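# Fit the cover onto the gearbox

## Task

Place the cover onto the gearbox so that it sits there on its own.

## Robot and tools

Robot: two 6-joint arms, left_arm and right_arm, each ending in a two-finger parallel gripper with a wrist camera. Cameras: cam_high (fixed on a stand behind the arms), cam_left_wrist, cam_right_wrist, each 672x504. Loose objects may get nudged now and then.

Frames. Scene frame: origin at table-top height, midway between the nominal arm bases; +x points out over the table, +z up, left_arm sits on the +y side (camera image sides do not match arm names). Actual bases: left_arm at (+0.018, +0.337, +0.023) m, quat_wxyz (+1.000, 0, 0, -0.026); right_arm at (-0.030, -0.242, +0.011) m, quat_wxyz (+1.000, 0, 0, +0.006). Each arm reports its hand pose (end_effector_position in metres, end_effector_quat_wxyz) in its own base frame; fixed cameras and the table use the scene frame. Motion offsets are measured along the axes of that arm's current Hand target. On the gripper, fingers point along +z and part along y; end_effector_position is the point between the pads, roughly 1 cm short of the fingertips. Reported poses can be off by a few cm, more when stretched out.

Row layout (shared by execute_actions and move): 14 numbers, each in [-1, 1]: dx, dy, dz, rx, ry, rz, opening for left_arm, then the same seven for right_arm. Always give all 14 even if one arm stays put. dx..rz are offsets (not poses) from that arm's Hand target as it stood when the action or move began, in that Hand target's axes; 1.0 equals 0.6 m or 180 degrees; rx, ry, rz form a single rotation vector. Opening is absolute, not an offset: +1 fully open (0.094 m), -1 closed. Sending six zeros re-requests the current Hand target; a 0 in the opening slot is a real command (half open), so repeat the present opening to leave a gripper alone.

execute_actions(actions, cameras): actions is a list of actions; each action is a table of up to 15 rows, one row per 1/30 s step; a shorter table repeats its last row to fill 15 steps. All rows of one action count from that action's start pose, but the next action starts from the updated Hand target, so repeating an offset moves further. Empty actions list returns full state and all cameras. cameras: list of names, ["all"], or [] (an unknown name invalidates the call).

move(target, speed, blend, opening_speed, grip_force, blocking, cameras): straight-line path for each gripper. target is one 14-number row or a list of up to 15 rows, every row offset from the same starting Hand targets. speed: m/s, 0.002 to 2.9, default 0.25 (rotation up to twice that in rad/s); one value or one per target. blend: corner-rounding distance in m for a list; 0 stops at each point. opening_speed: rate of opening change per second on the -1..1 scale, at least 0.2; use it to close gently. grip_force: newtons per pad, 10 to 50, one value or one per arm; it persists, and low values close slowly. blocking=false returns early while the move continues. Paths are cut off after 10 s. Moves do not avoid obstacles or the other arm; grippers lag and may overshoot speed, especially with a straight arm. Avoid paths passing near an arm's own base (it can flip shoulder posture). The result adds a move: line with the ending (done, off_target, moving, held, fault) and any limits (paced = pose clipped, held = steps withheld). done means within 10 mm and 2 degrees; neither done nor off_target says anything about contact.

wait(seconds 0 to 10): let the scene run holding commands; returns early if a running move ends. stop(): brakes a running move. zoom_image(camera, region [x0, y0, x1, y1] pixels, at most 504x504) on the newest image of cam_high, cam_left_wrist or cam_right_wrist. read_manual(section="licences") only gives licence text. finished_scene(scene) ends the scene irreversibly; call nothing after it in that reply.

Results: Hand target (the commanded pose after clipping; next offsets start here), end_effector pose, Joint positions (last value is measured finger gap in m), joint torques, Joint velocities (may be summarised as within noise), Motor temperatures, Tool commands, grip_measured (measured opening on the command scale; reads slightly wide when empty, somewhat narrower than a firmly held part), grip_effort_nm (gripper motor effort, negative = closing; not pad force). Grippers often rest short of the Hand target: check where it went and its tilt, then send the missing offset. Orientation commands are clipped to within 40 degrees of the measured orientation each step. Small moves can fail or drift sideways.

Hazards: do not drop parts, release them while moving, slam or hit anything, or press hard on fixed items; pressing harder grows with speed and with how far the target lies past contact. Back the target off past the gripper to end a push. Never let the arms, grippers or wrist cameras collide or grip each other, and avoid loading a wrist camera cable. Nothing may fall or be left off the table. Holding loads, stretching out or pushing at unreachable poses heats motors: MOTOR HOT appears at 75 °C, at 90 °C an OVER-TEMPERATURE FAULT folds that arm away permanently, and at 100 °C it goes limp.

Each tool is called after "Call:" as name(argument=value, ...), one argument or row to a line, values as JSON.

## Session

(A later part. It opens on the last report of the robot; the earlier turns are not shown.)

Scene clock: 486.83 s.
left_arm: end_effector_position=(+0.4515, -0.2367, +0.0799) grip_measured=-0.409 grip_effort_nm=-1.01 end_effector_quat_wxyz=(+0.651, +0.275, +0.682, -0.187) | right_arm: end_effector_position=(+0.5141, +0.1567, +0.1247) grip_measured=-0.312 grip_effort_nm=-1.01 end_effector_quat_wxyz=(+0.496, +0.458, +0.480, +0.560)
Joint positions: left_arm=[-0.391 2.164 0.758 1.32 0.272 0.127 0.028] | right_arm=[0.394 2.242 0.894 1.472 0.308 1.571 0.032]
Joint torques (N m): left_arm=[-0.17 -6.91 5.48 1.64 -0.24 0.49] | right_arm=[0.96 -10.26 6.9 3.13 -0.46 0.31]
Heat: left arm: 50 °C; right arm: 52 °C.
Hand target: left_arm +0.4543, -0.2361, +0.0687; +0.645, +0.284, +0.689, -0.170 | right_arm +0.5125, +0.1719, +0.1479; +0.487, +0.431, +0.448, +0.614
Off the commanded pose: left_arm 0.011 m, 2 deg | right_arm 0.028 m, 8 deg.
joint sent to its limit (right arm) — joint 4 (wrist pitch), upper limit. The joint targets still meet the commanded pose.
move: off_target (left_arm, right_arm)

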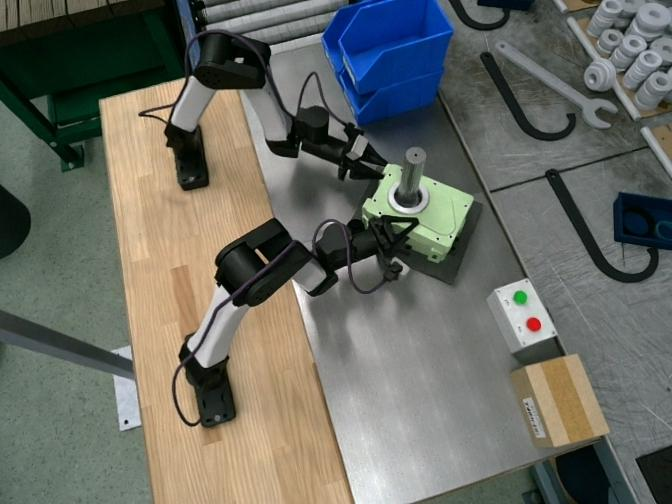

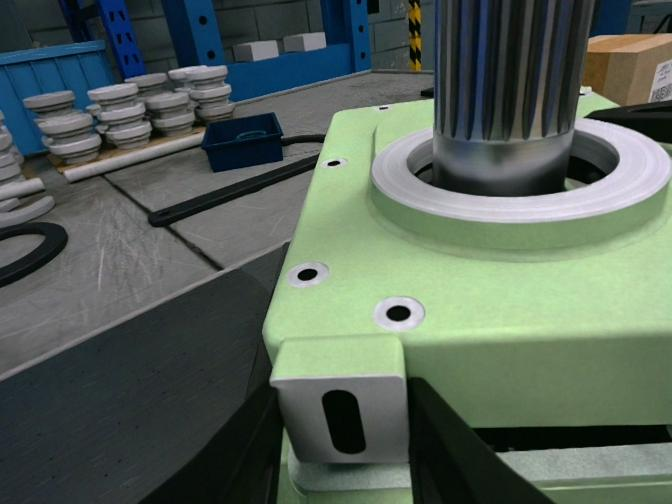

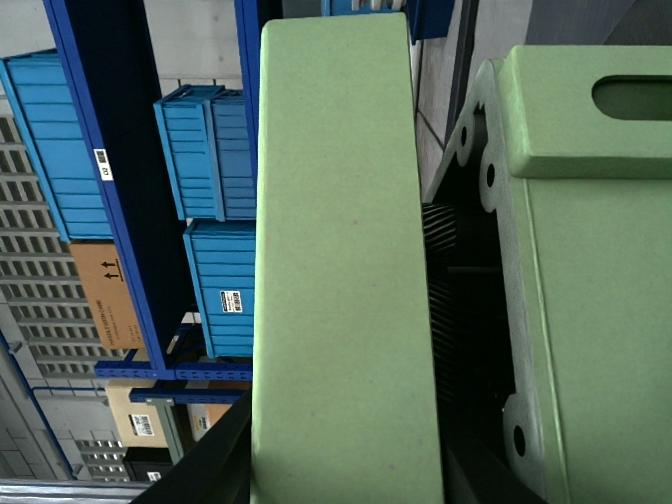

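Call:
move(
  target=[0.0197,-0.0027,0.0022,0,0,0,-0.6,-0.0018,-0.0194,-0.0045,0.0173,0.0016,-0.0138,-0.5],
  speed=0.05,
  cameras=["cam_left_wrist", "cam_high", "cam_right_wrist"],
)

Call:
zoom_image(
  camera="cam_high",
  region=[360, 140, 480, 270],
)

Call:
zoom_image(
  camera="cam_high",
  region=[400, 225, 455, 268],
)

Scene clock: 488.80 s.
left_arm: end_effector_position=(+0.4506, -0.2375, +0.0775) grip_measured=-0.409 grip_effort_nm=-1.01 end_effector_quat_wxyz=(+0.661, +0.274, +0.671, -0.192) | right_arm: end_effector_position=(+0.5139, +0.1563, +0.1240) grip_measured=-0.312 grip_effort_nm=-1.01 end_effector_quat_wxyz=(+0.500, +0.455, +0.484, +0.556)
Joint positions: left_arm=[-0.391 2.205 0.758 1.393 0.278 0.119 0.028] | right_arm=[0.393 2.243 0.893 1.475 0.307 1.555 0.032]
Joint torques (N m): left_arm=[-0.1 -6.32 5.29 1.36 -0.29 0.56] | right_arm=[0.84 -9.98 6.35 2.76 -0.55 0.15]
Heat: left arm: 50 °C; right arm: 51 °C.
Hand target: left_arm +0.4543, -0.2361, +0.0568; +0.645, +0.284, +0.688, -0.170 | right_arm +0.5125, +0.1720, +0.1360; +0.488, +0.432, +0.475, +0.592
Off the commanded pose: left_arm 0.021 m, 4 deg | right_arm 0.020 m, 5 deg.
move: off_target (left_arm, right_arm)

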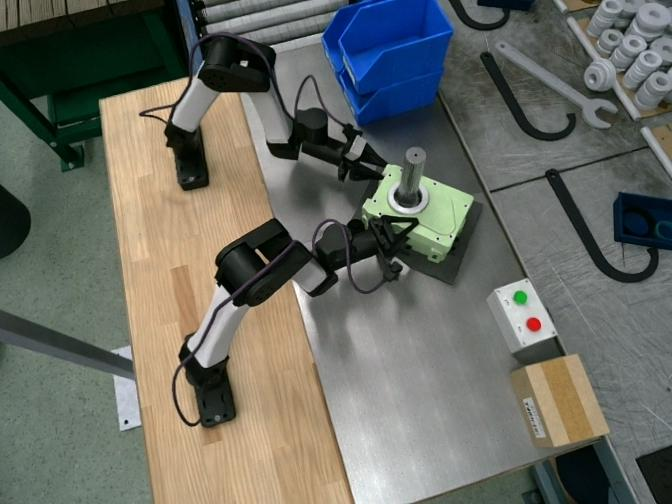

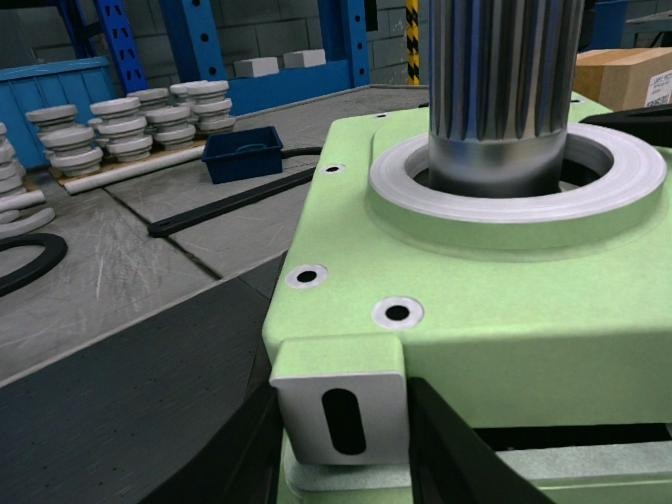

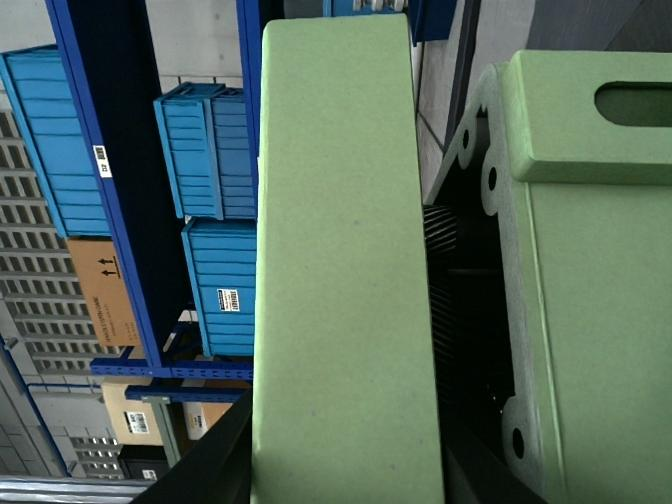

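Scaled by 3.877 from the camera's 672x504 image, which has a finer 960x720 frame.

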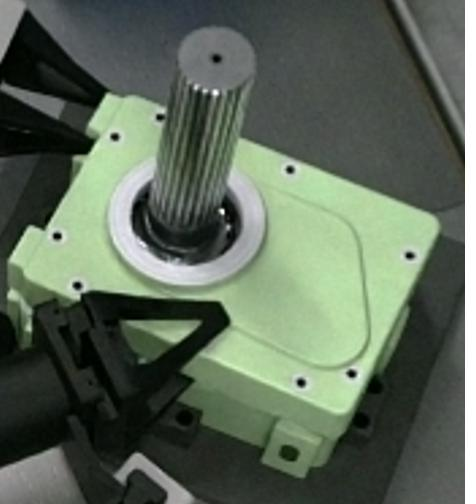

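Scaled by 9.164 from the camera's 672x504 image, which has a finer 960x720 frame.

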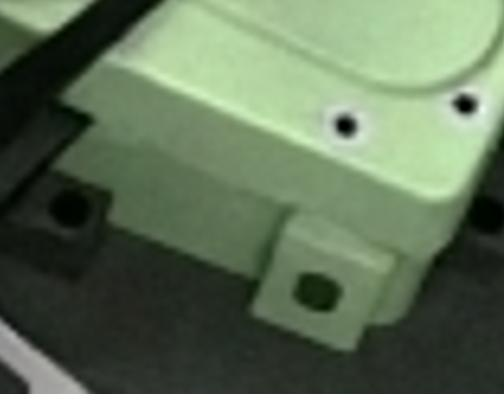

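Call:
move(
  target=[-0.0262,0.0175,-0.0091,0,0,0,-0.6,0.0133,-0.0165,0.0055,0.022,0,0,-0.5],
  speed=0.06,
  cameras=["cam_left_wrist", "cam_high", "cam_right_wrist"],
)

Call:
zoom_image(
  camera="cam_high",
  region=[360, 140, 480, 270],
)

Scene clock: 496.00 s.
left_arm: end_effector_position=(+0.4508, -0.2365, +0.0784) grip_measured=-0.409 grip_effort_nm=-1.01 end_effector_quat_wxyz=(+0.653, +0.276, +0.678, -0.195) | right_arm: end_effector_position=(+0.5141, +0.1563, +0.1224) grip_measured=-0.312 grip_effort_nm=-1.01 end_effector_quat_wxyz=(+0.498, +0.457, +0.485, +0.555)
Joint positions: left_arm=[-0.385 2.181 0.758 1.349 0.291 0.119 0.028] | right_arm=[0.393 2.242 0.893 1.466 0.308 1.56 0.032]
Joint torques (N m): left_arm=[1.83 -10.56 4.63 1.2 -0.16 0.59] | right_arm=[2.25 -12 7.84 1.69 -0.37 0.27]
Heat: left arm: 48 °C; right arm: 49 °C.
Hand target: left_arm +0.4565, -0.2273, +0.0742; +0.645, +0.284, +0.689, -0.170 | right_arm +0.5162, +0.1810, +0.1273; +0.472, +0.449, +0.495, +0.575
Off the commanded pose: left_arm 0.011 m, 3 deg | right_arm 0.025 m, 4 deg.
move: off_target (left_arm, right_arm)

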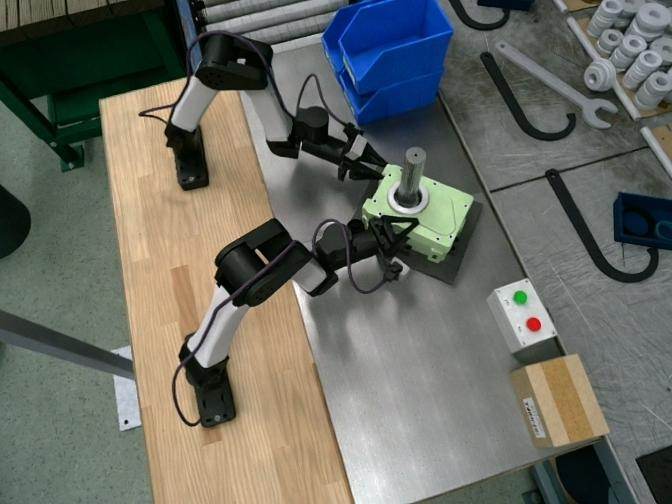

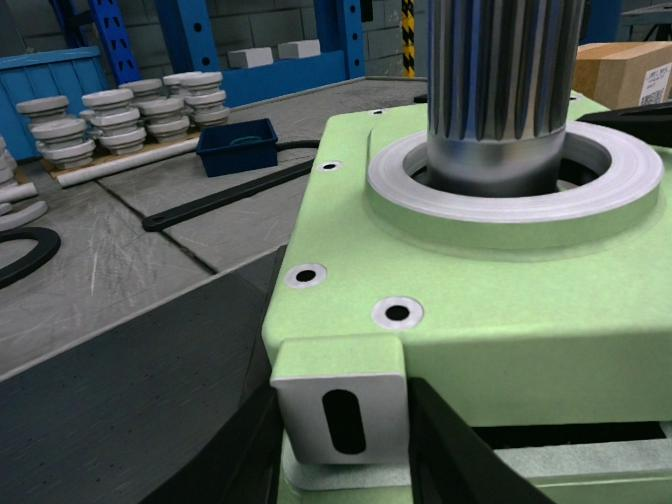

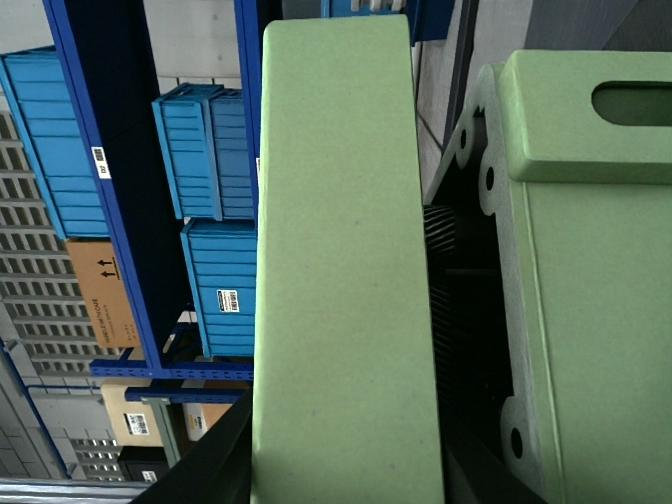

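Scaled by 3.877 from the camera's 672x504 image, which has a finer 960x720 frame.

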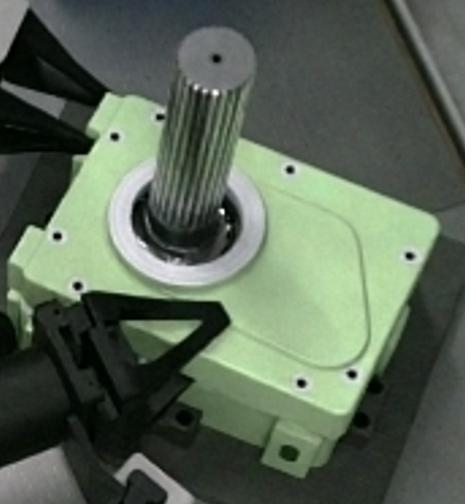

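Call:
move(
  target=[-0.041,0.0055,-0.0047,0,-0.0667,0,-0.6,-0.0123,0.0502,0.0077,-0.0537,0.0041,-0.0136,-0.5],
  speed=0.06,
  cameras=["cam_left_wrist", "cam_high", "cam_right_wrist"],
)

Call:
zoom_image(
  camera="cam_high",
  region=[360, 140, 480, 270],
)

Scene clock: 500.27 s.
left_arm: end_effector_position=(+0.4494, -0.2354, +0.0791) grip_measured=-0.409 grip_effort_nm=-1.01 end_effector_quat_wxyz=(+0.672, +0.270, +0.657, -0.210) | right_arm: end_effector_position=(+0.5135, +0.1575, +0.1255) grip_measured=-0.312 grip_effort_nm=-1.01 end_effector_quat_wxyz=(+0.507, +0.441, +0.489, +0.556)
Joint positions: left_arm=[-0.374 2.242 0.758 1.474 0.32 0.09 0.028] | right_arm=[0.39 2.249 0.893 1.494 0.29 1.526 0.032]
Joint torques (N m): left_arm=[2.13 -8.06 5.23 2.59 -0.01 0.28] | right_arm=[0.27 -11.18 9.37 2.87 -0.59 -0.14]
Heat: left arm: 48 °C; right arm: 48 °C.
Hand target: left_arm +0.4565, -0.2273, +0.0992; +0.714, +0.265, +0.617, -0.198 | right_arm +0.5188, +0.1726, +0.1573; +0.517, +0.393, +0.457, +0.607
Off the commanded pose: left_arm 0.023 m, 7 deg | right_arm 0.036 m, 9 deg.
joint sent to its limit (left arm) — joint 4 (wrist pitch), upper limit. The joint targets still meet the commanded pose.
joint sent to its limit (right arm) — joint 4 (wrist pitch), upper limit. The joint targets still meet the commanded pose.
move: off_target (left_arm, right_arm)

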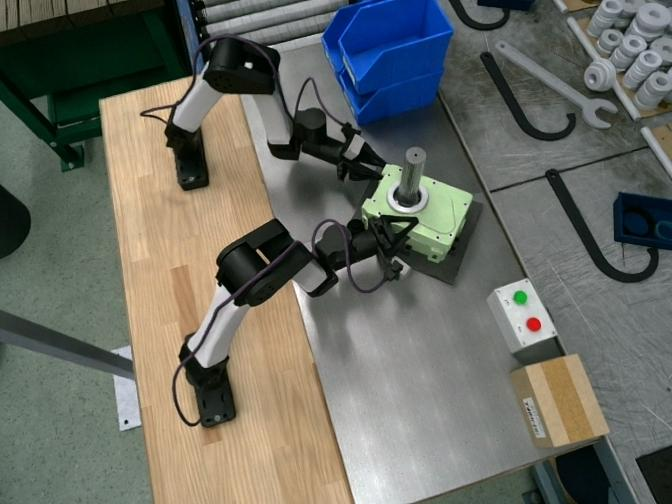

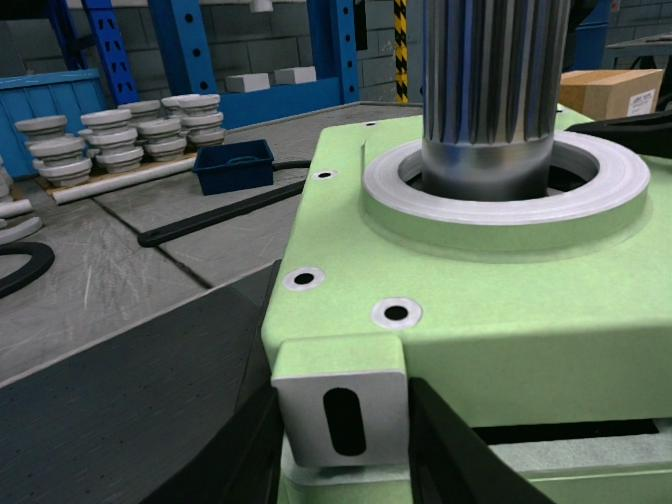

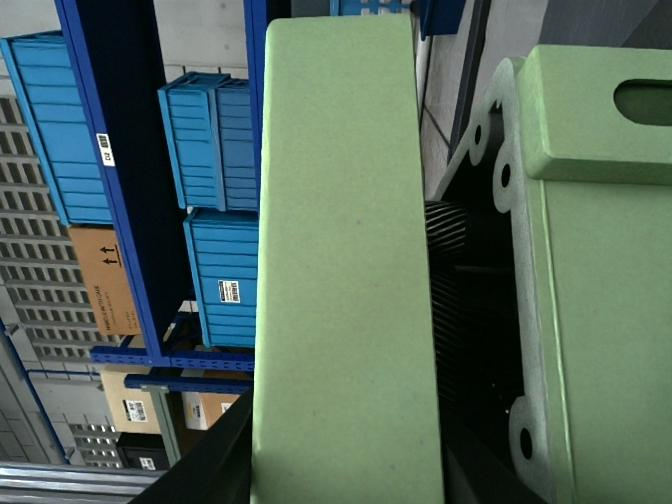

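Scaled by 3.877 from the camera's 672x504 image, which has a finer 960x720 frame.

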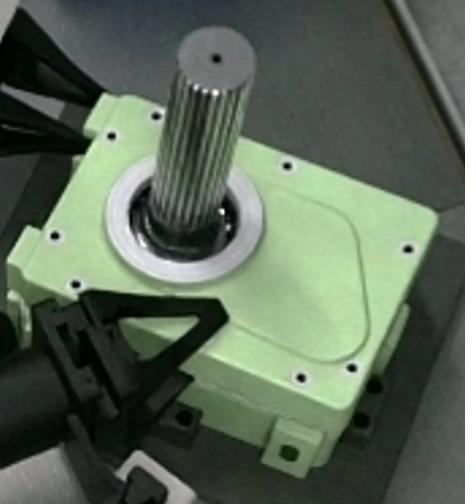

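Call:
move(
  target=[-0.0333,0.004,-0.005,0,0,0,-0.6,0.002,0.0382,0.007,0,0,0,-0.5],
  speed=0.06,
  cameras=["cam_left_wrist", "cam_high", "cam_right_wrist"],
)

Call:
zoom_image(
  camera="cam_high",
  region=[360, 140, 480, 270],
)

Scene clock: 501.30 s.
left_arm: end_effector_position=(+0.4497, -0.2347, +0.0796) grip_measured=-0.409 grip_effort_nm=-1.01 end_effector_quat_wxyz=(+0.671, +0.269, +0.658, -0.212) | right_arm: end_effector_position=(+0.5137, +0.1583, +0.1263) grip_measured=-0.312 grip_effort_nm=-1.01 end_effector_quat_wxyz=(+0.506, +0.440, +0.493, +0.555)
Joint positions: left_arm=[-0.372 2.239 0.758 1.471 0.322 0.085 0.028] | right_arm=[0.39 2.243 0.893 1.484 0.286 1.522 0.032]
Joint torques (N m): left_arm=[2.13 -13.27 3.18 2.43 -0.04 0.26] | right_arm=[0.39 -15.43 8.9 2.9 -0.58 -0.21]
Heat: left arm: 48 °C; right arm: 48 °C.
Hand target: left_arm +0.4524, -0.2244, +0.1188; +0.714, +0.265, +0.617, -0.199 | right_arm +0.5165, +0.1734, +0.1805; +0.518, +0.393, +0.457, +0.607
Off the commanded pose: left_arm 0.041 m, 7 deg | right_arm 0.056 m, 9 deg.
move: off_target (left_arm, right_arm)

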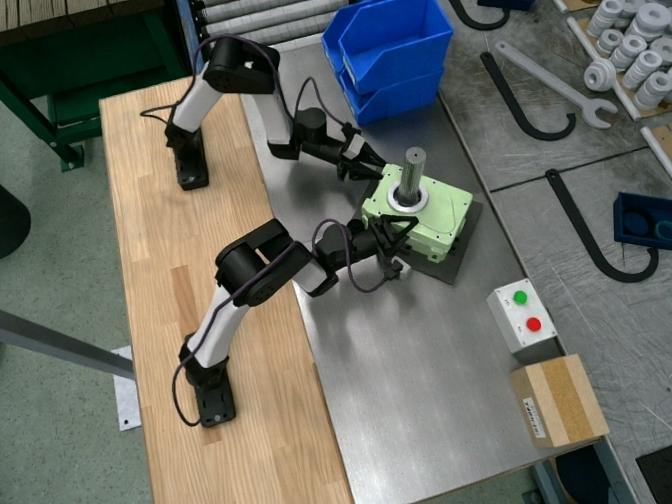

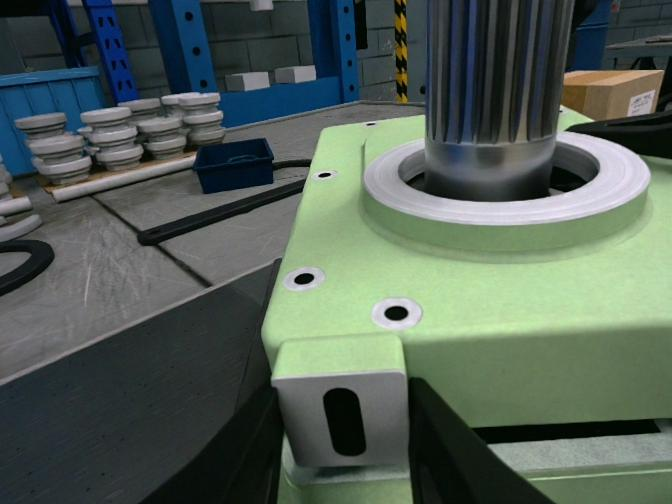

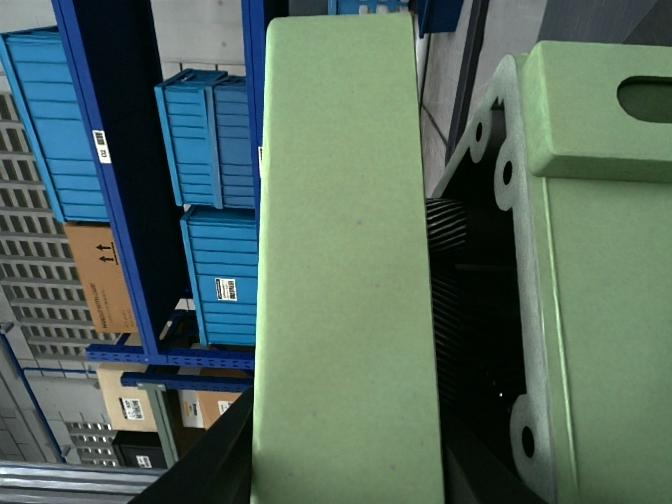

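Scaled by 3.877 from the camera's 672x504 image, which has a finer 960x720 frame.

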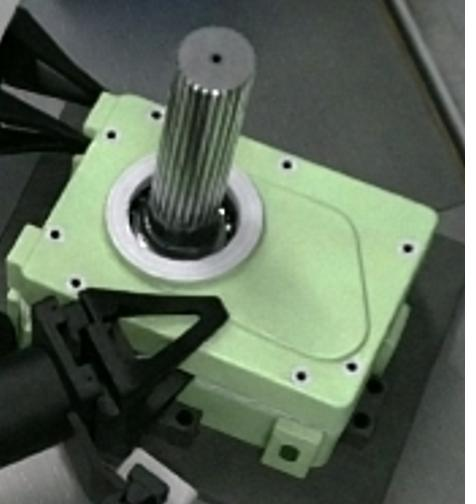

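Call:
move(
  target=[-0.0333,0.004,-0.005,0,0,0,-0.6,0.001,0.025,0.005,0,0,0,-0.5],
  speed=0.06,
  cameras=["cam_left_wrist", "cam_high", "cam_right_wrist"],
)

Call:
zoom_image(
  camera="cam_high",
  region=[360, 140, 480, 270],
)

Scene clock: 502.57 s.
left_arm: end_effector_position=(+0.4451, -0.2296, +0.0852) grip_measured=-0.412 grip_effort_nm=-1.01 end_effector_quat_wxyz=(+0.657, +0.266, +0.673, -0.212) | right_arm: end_effector_position=(+0.5144, +0.1635, +0.1267) grip_measured=-0.308 grip_effort_nm=-1.01 end_effector_quat_wxyz=(+0.488, +0.446, +0.505, +0.554)
Joint positions: left_arm=[-0.366 2.164 0.724 1.389 0.322 0.081 0.028] | right_arm=[0.393 2.208 0.893 1.409 0.266 1.547 0.032]
Joint torques (N m): left_arm=[1.83 -14.38 4.11 2.63 -0.02 0.32] | right_arm=[0.4 -17.09 8.72 3.22 -0.29 -0.45]
Heat: left arm: 49 °C; right arm: 48 °C.
Hand target: left_arm +0.4484, -0.2215, +0.1387; +0.714, +0.265, +0.617, -0.198 | right_arm +0.5152, +0.1737, +0.1956; +0.517, +0.393, +0.457, +0.607
Off the commanded pose: left_arm 0.054 m, 9 deg | right_arm 0.070 m, 11 deg.
move: off_target (left_arm, right_arm)

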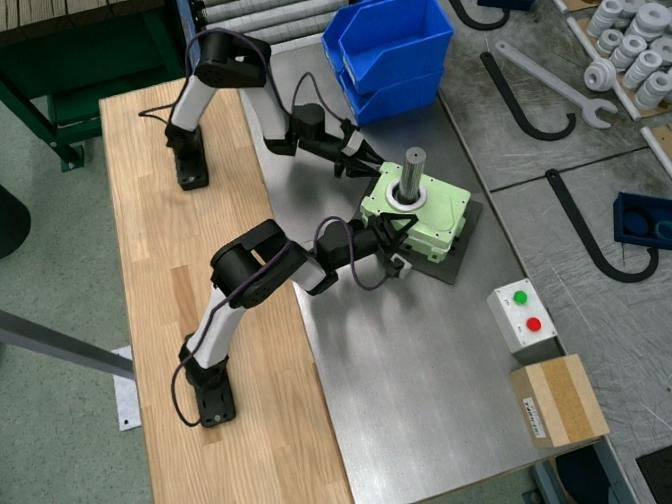

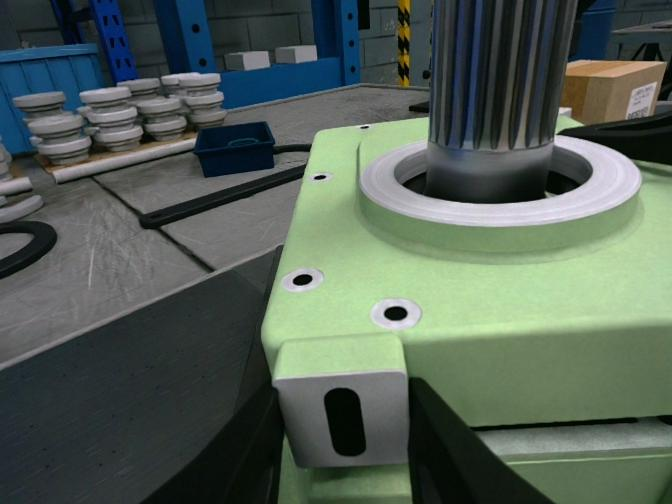

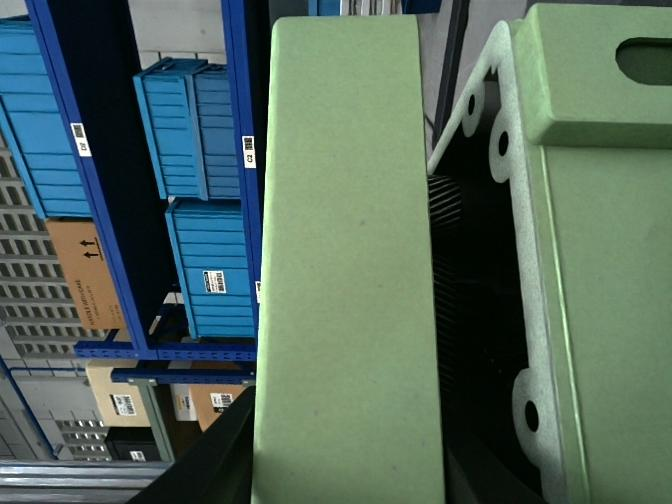

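Scaled by 3.877 from the camera's 672x504 image, which has a finer 960x720 frame.

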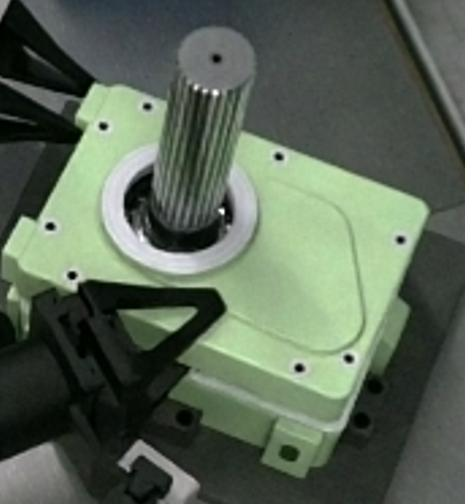

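Call:
zoom_image(
  camera="cam_left_wrist",
  region=[340, 60, 660, 260],
)

Call:
zoom_image(
  camera="cam_high",
  region=[400, 225, 455, 268],
)

Scaled by 1.575 from the camera's 672x504 image, which has a finer 960x720 frame.

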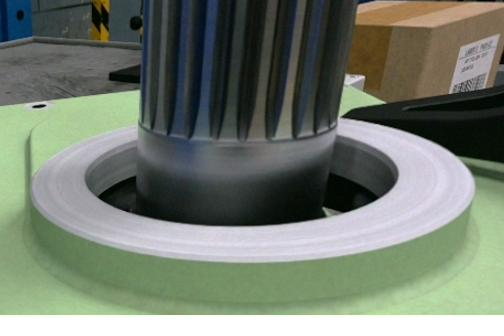

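Scaled by 9.164 from the camera's 672x504 image, which has a finer 960x720 frame.

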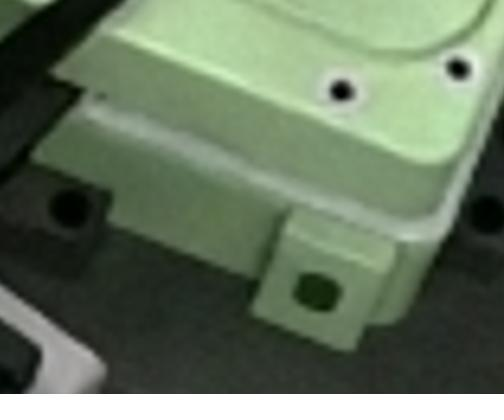

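Call:
zoom_image(
  camera="cam_right_wrist",
  region=[250, 0, 650, 504],
)

Scaled by 1.000.

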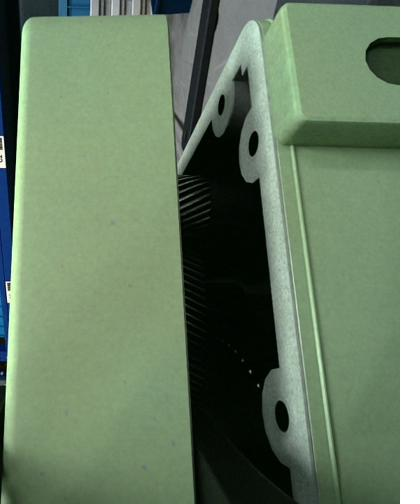

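Call:
move(
  target=[-0.0165,0.0145,0.001,0,0,0,-0.6,0.004,0.018,0.015,-0.03,0,0,-0.5],
  speed=0.06,
  cameras=["cam_left_wrist", "cam_high", "cam_right_wrist"],
)

Call:
zoom_image(
  camera="cam_high",
  region=[400, 225, 455, 268],
)

Scene clock: 509.17 s.
left_arm: end_effector_position=(+0.4467, -0.2258, +0.0914) grip_measured=-0.418 grip_effort_nm=-1.01 end_effector_quat_wxyz=(+0.651, +0.266, +0.678, -0.212) | right_arm: end_effector_position=(+0.5167, +0.1667, +0.1333) grip_measured=-0.308 grip_effort_nm=-1.01 end_effector_quat_wxyz=(+0.491, +0.443, +0.499, +0.560)
Joint positions: left_arm=[-0.353 2.123 0.724 1.334 0.335 0.081 0.027] | right_arm=[0.398 2.208 0.91 1.411 0.27 1.547 0.032]
Joint torques (N m): left_arm=[2.61 -14.52 4.97 2.68 0.09 0.32] | right_arm=[0.24 -14.31 10.81 3.84 -0.31 -0.61]
Motor temperatures (°C): left_arm=[21 41 37 51 22 22 23] | right_arm=[23 43 34 48 20 19 23]
Heat: left arm: 51 °C; right arm: 48 °C.
Hand target: left_arm +0.4526, -0.2155, +0.1496; +0.714, +0.265, +0.617, -0.198 | right_arm +0.5205, +0.1768, +0.2085; +0.535, +0.368, +0.428, +0.628
Off the commanded pose: left_arm 0.059 m, 10 deg | right_arm 0.076 m, 15 deg.
joint sent to its limit (right arm) — joint 4 (wrist pitch), upper limit. The joint targets are off in position, not in orientation.
move: off_target (left_arm, right_arm)

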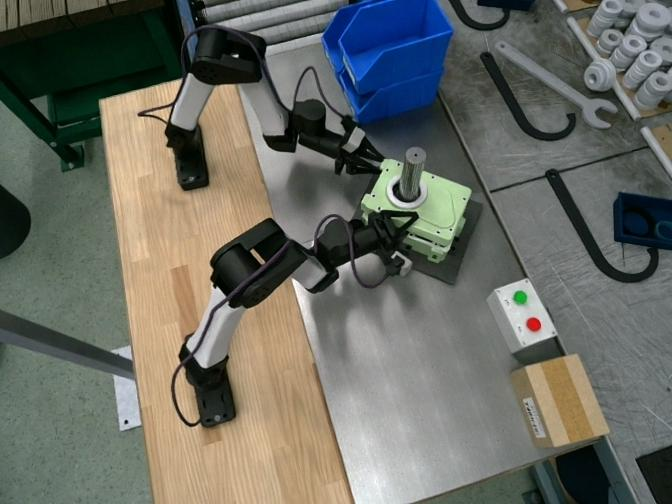

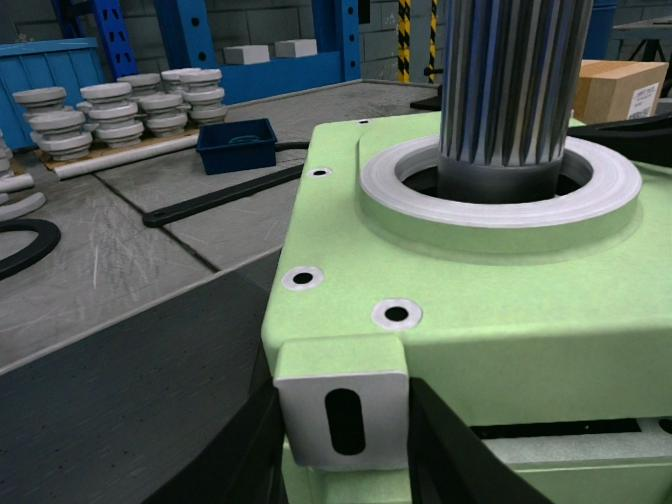

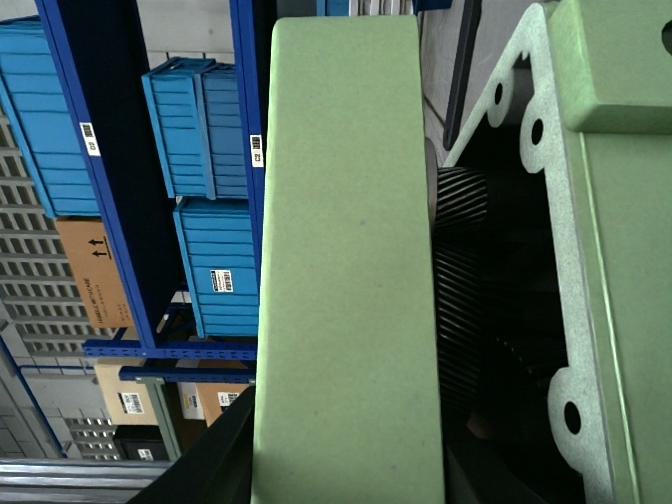

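Scaled by 9.164 from the camera's 672x504 image, which has a finer 960x720 frame.

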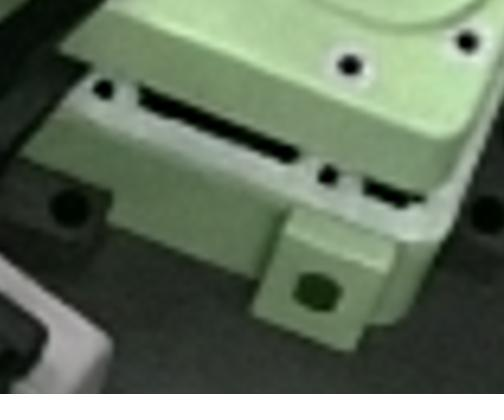

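Call:
move(
  target=[0.002,0.0085,0.0068,0,0,0,-0.6,0,-0.002,0.0105,0,0,0,-0.5],
  speed=0.06,
  cameras=["cam_left_wrist", "cam_high", "cam_right_wrist"],
)

Call:
zoom_image(
  camera="cam_high",
  region=[360, 140, 480, 270],
)

Call:
zoom_image(
  camera="cam_left_wrist",
  region=[340, 60, 660, 260],
)

Scene clock: 513.13 s.
left_arm: end_effector_position=(+0.4503, -0.2213, +0.0935) grip_measured=-0.419 grip_effort_nm=-1.01 end_effector_quat_wxyz=(+0.653, +0.266, +0.677, -0.212) | right_arm: end_effector_position=(+0.5218, +0.1691, +0.1361) grip_measured=-0.308 grip_effort_nm=-1.01 end_effector_quat_wxyz=(+0.493, +0.440, +0.498, +0.562)
Joint positions: left_arm=[-0.337 2.123 0.731 1.33 0.351 0.081 0.027] | right_arm=[0.398 2.218 0.936 1.404 0.268 1.542 0.032]
Joint torques (N m): left_arm=[2.14 -13.59 6.28 2.59 0.04 0.29] | right_arm=[-0.1 -13.53 11.23 3.91 -0.36 -0.58]
Heat: left arm: 51 °C; right arm: 49 °C.
Hand target: left_arm +0.4591, -0.2141, +0.1495; +0.714, +0.265, +0.617, -0.198 | right_arm +0.5267, +0.1777, +0.2097; +0.535, +0.368, +0.428, +0.628
Off the commanded pose: left_arm 0.057 m, 10 deg | right_arm 0.074 m, 15 deg.
joint sent to its limit (right arm) — joint 4 (wrist pitch), upper limit. The joint targets are off in position, not in orientation.
move: off_target (left_arm, right_arm)

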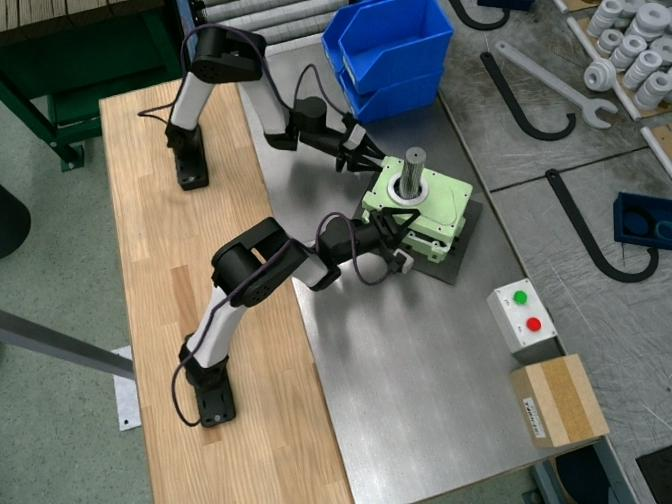

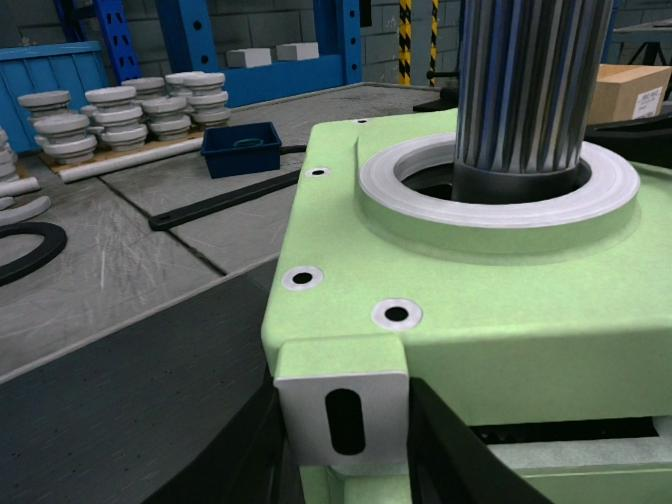

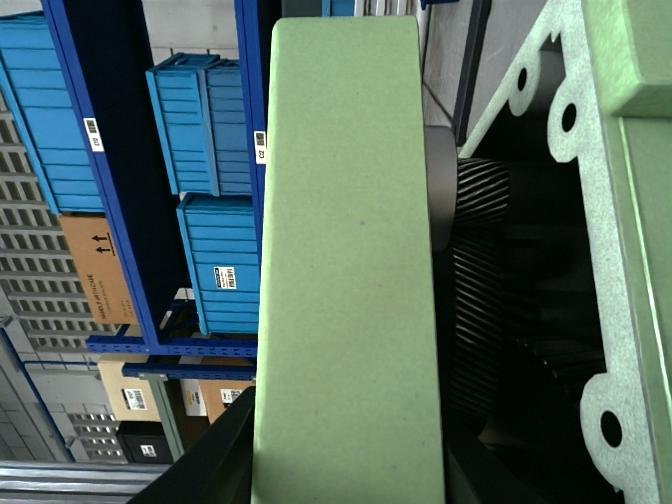

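Scaled by 3.877 from the camera's 672x504 image, which has a finer 960x720 frame.

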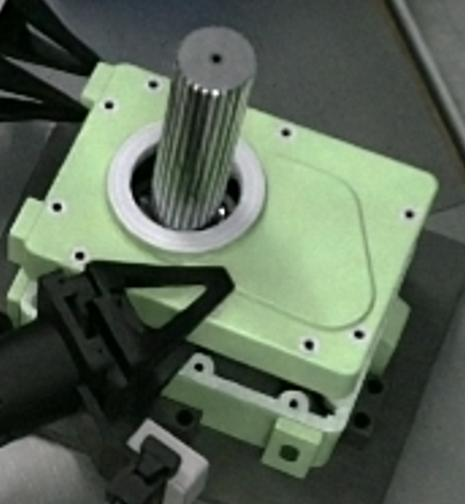

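Scaled by 1.575 from the camera's 672x504 image, which has a finer 960x720 frame.

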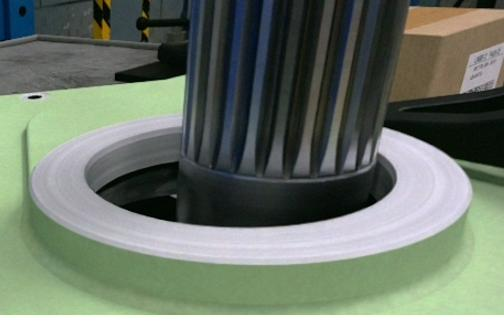

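Call:
move(
  target=[0.056,-0.0077,0.006,0,0,0,-0.6,-0.004,-0.056,-0.015,0.022,0,0,-0.5],
  speed=0.08,
  cameras=["cam_left_wrist", "cam_high", "cam_right_wrist"],
)

Call:
zoom_image(
  camera="cam_high",
  region=[360, 140, 480, 270],
)

Call:
zoom_image(
  camera="cam_left_wrist",
  region=[340, 60, 660, 260],
)

Scene clock: 514.93 s.
left_arm: end_effector_position=(+0.4537, -0.2224, +0.0871) grip_measured=-0.420 grip_effort_nm=-1.01 end_effector_quat_wxyz=(+0.669, +0.264, +0.660, -0.214) | right_arm: end_effector_position=(+0.5218, +0.1695, +0.1333) grip_measured=-0.309 grip_effort_nm=-1.01 end_effector_quat_wxyz=(+0.498, +0.427, +0.496, +0.569)
Joint positions: left_arm=[-0.336 2.203 0.75 1.44 0.355 0.076 0.027] | right_arm=[0.393 2.252 0.94 1.461 0.25 1.525 0.032]
Joint torques (N m): left_arm=[1.42 -8.49 7.13 2.55 -0.08 0.35] | right_arm=[-0.35 -10.47 11.34 3.26 -0.27 -0.25]
Heat: left arm: 51 °C; right arm: 50 °C.
Hand target: left_arm +0.4644, -0.2185, +0.1162; +0.714, +0.265, +0.617, -0.199 | right_arm +0.5308, +0.1761, +0.1752; +0.522, +0.386, +0.449, +0.613
Off the commanded pose: left_arm 0.031 m, 7 deg | right_arm 0.043 m, 9 deg.
joint sent to its limit (right arm) — joint 4 (wrist pitch), upper limit. The joint targets are off in position, not in orientation.
move: off_target (left_arm, right_arm)

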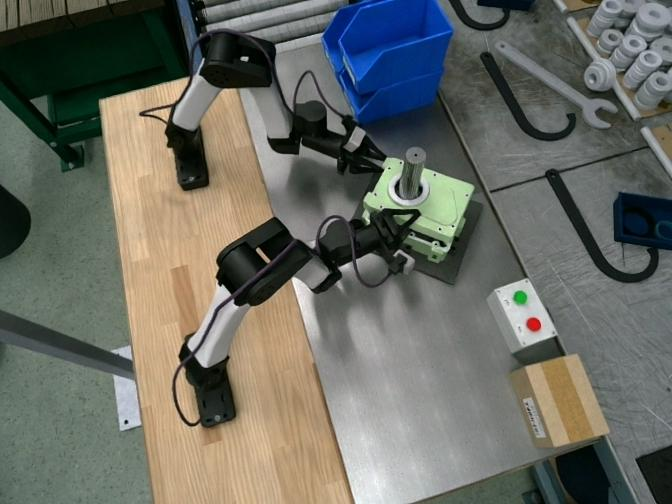

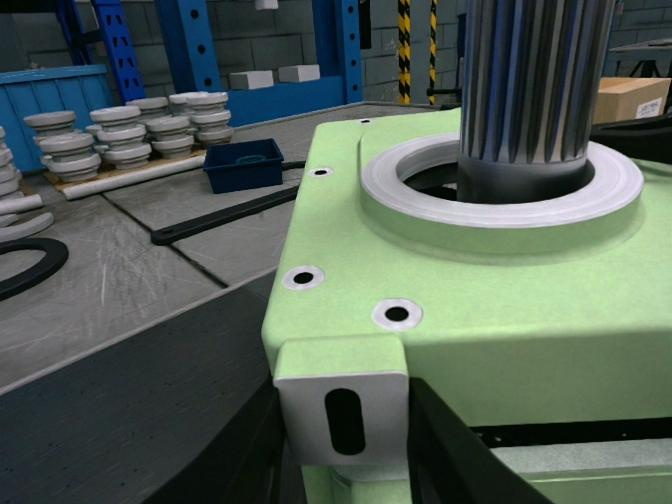

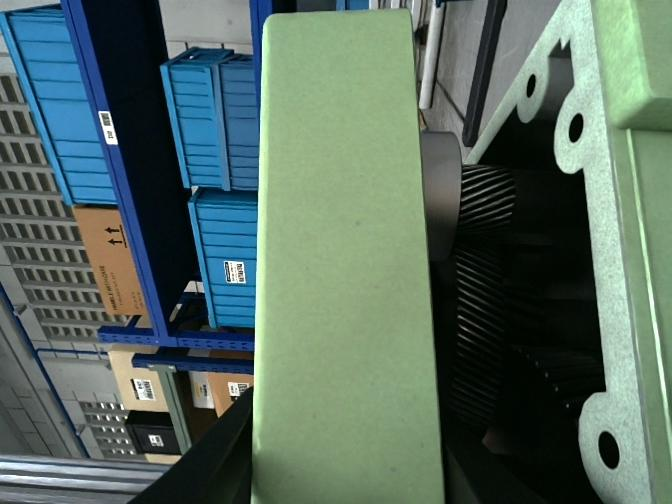

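Scaled by 3.877 from the camera's 672x504 image, which has a finer 960x720 frame.

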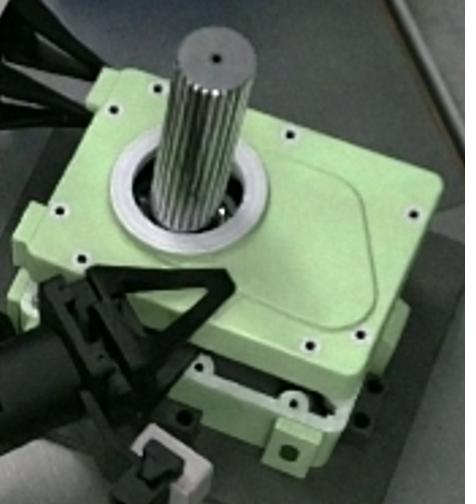

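Scaled by 1.575 from the camera's 672x504 image, which has a finer 960x720 frame.

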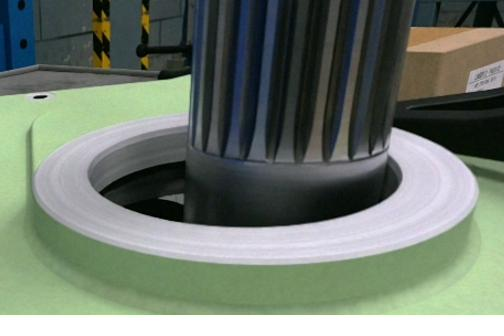

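Call:
execute_actions(
  actions=[],
)

Scene clock: 519.00 s.
left_arm: end_effector_position=(+0.4537, -0.2224, +0.0871) grip_measured=-0.420 grip_effort_nm=-1.01 end_effector_quat_wxyz=(+0.669, +0.264, +0.660, -0.214) | right_arm: end_effector_position=(+0.5218, +0.1695, +0.1333) grip_measured=-0.309 grip_effort_nm=-1.01 end_effector_quat_wxyz=(+0.498, +0.427, +0.496, +0.569)
Joint positions: left_arm=[-0.336 2.203 0.75 1.44 0.355 0.076 0.027] | right_arm=[0.393 2.252 0.94 1.461 0.25 1.525 0.032]
Joint velocities: within noise
Joint torques (N m): left_arm=[1.33 -8.47 7.17 2.56 -0.09 0.35] | right_arm=[-0.34 -10.44 11.36 3.26 -0.26 -0.25]
Motor temperatures (°C): left_arm=[21 42 37 51 22 22 23] | right_arm=[23 42 35 50 20 19 23]
Heat: left arm: 51 °C; right arm: 50 °C.
Hand target: left_arm +0.4644, -0.2185, +0.1162; +0.714, +0.265, +0.617, -0.199 | right_arm +0.5308, +0.1761, +0.1752; +0.522, +0.386, +0.449, +0.613
Tool commands: left_gripper/opening=-0.6 right_gripper/opening=-0.5
Off the commanded pose: left_arm 0.031 m, 7 deg | right_arm 0.043 m, 9 deg.

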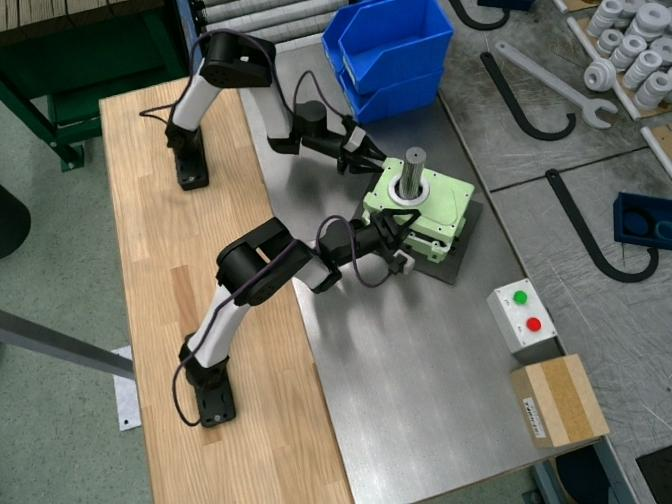

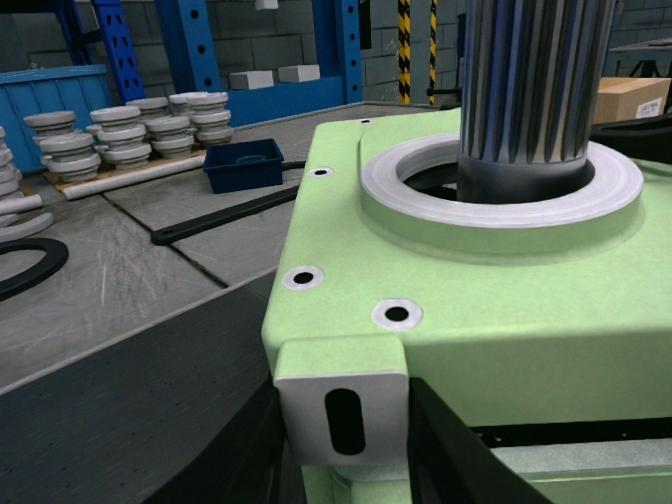

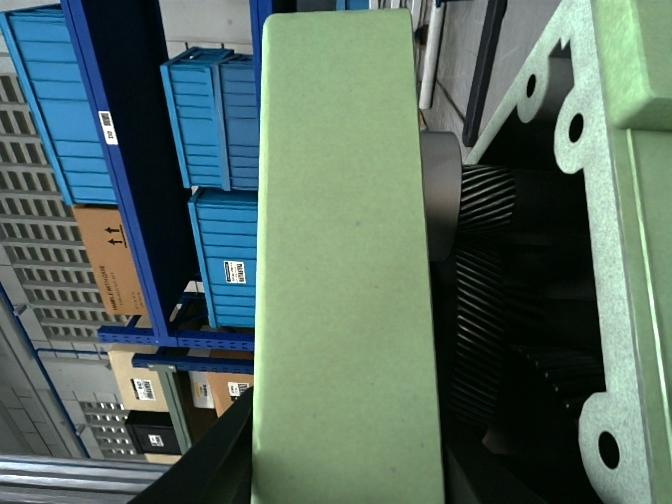

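Call:
zoom_image(
  camera="cam_left_wrist",
  region=[252, 300, 672, 504],
)

Call:
zoom_image(
  camera="cam_high",
  region=[350, 140, 490, 270],
)

Scaled by 1.200 from the camera's 672x504 image, which has a finer 960x720 frame.

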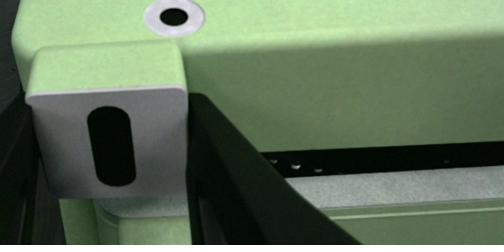

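Scaled by 3.600 from the camera's 672x504 image, which has a finer 960x720 frame.

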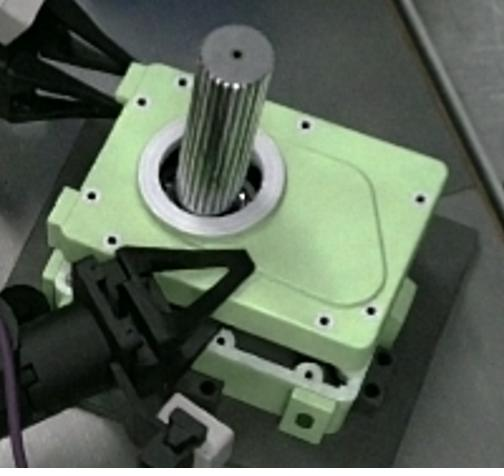

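Call:
zoom_image(
  camera="cam_high",
  region=[400, 220, 470, 270],
)

Call:
zoom_image(
  camera="cam_high",
  region=[355, 180, 415, 230],
)

Scaled by 7.200 from the camera's 672x504 image, which has a finer 960x720 frame.

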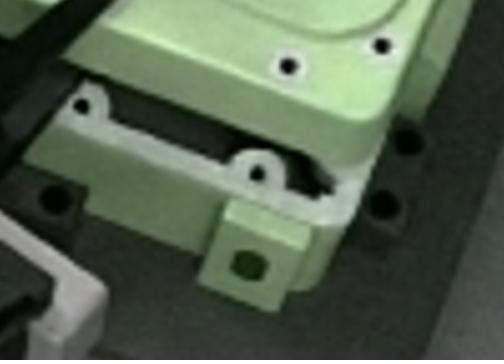

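Scaled by 8.400 from the camera's 672x504 image, which has a finer 960x720 frame.

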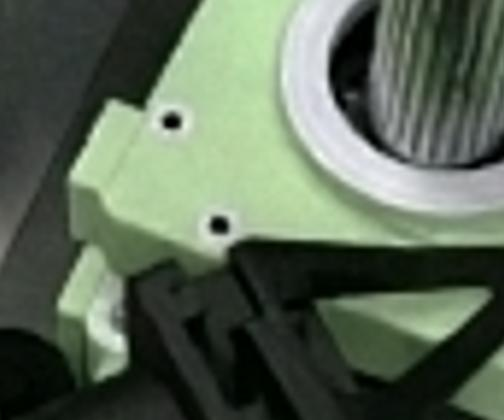

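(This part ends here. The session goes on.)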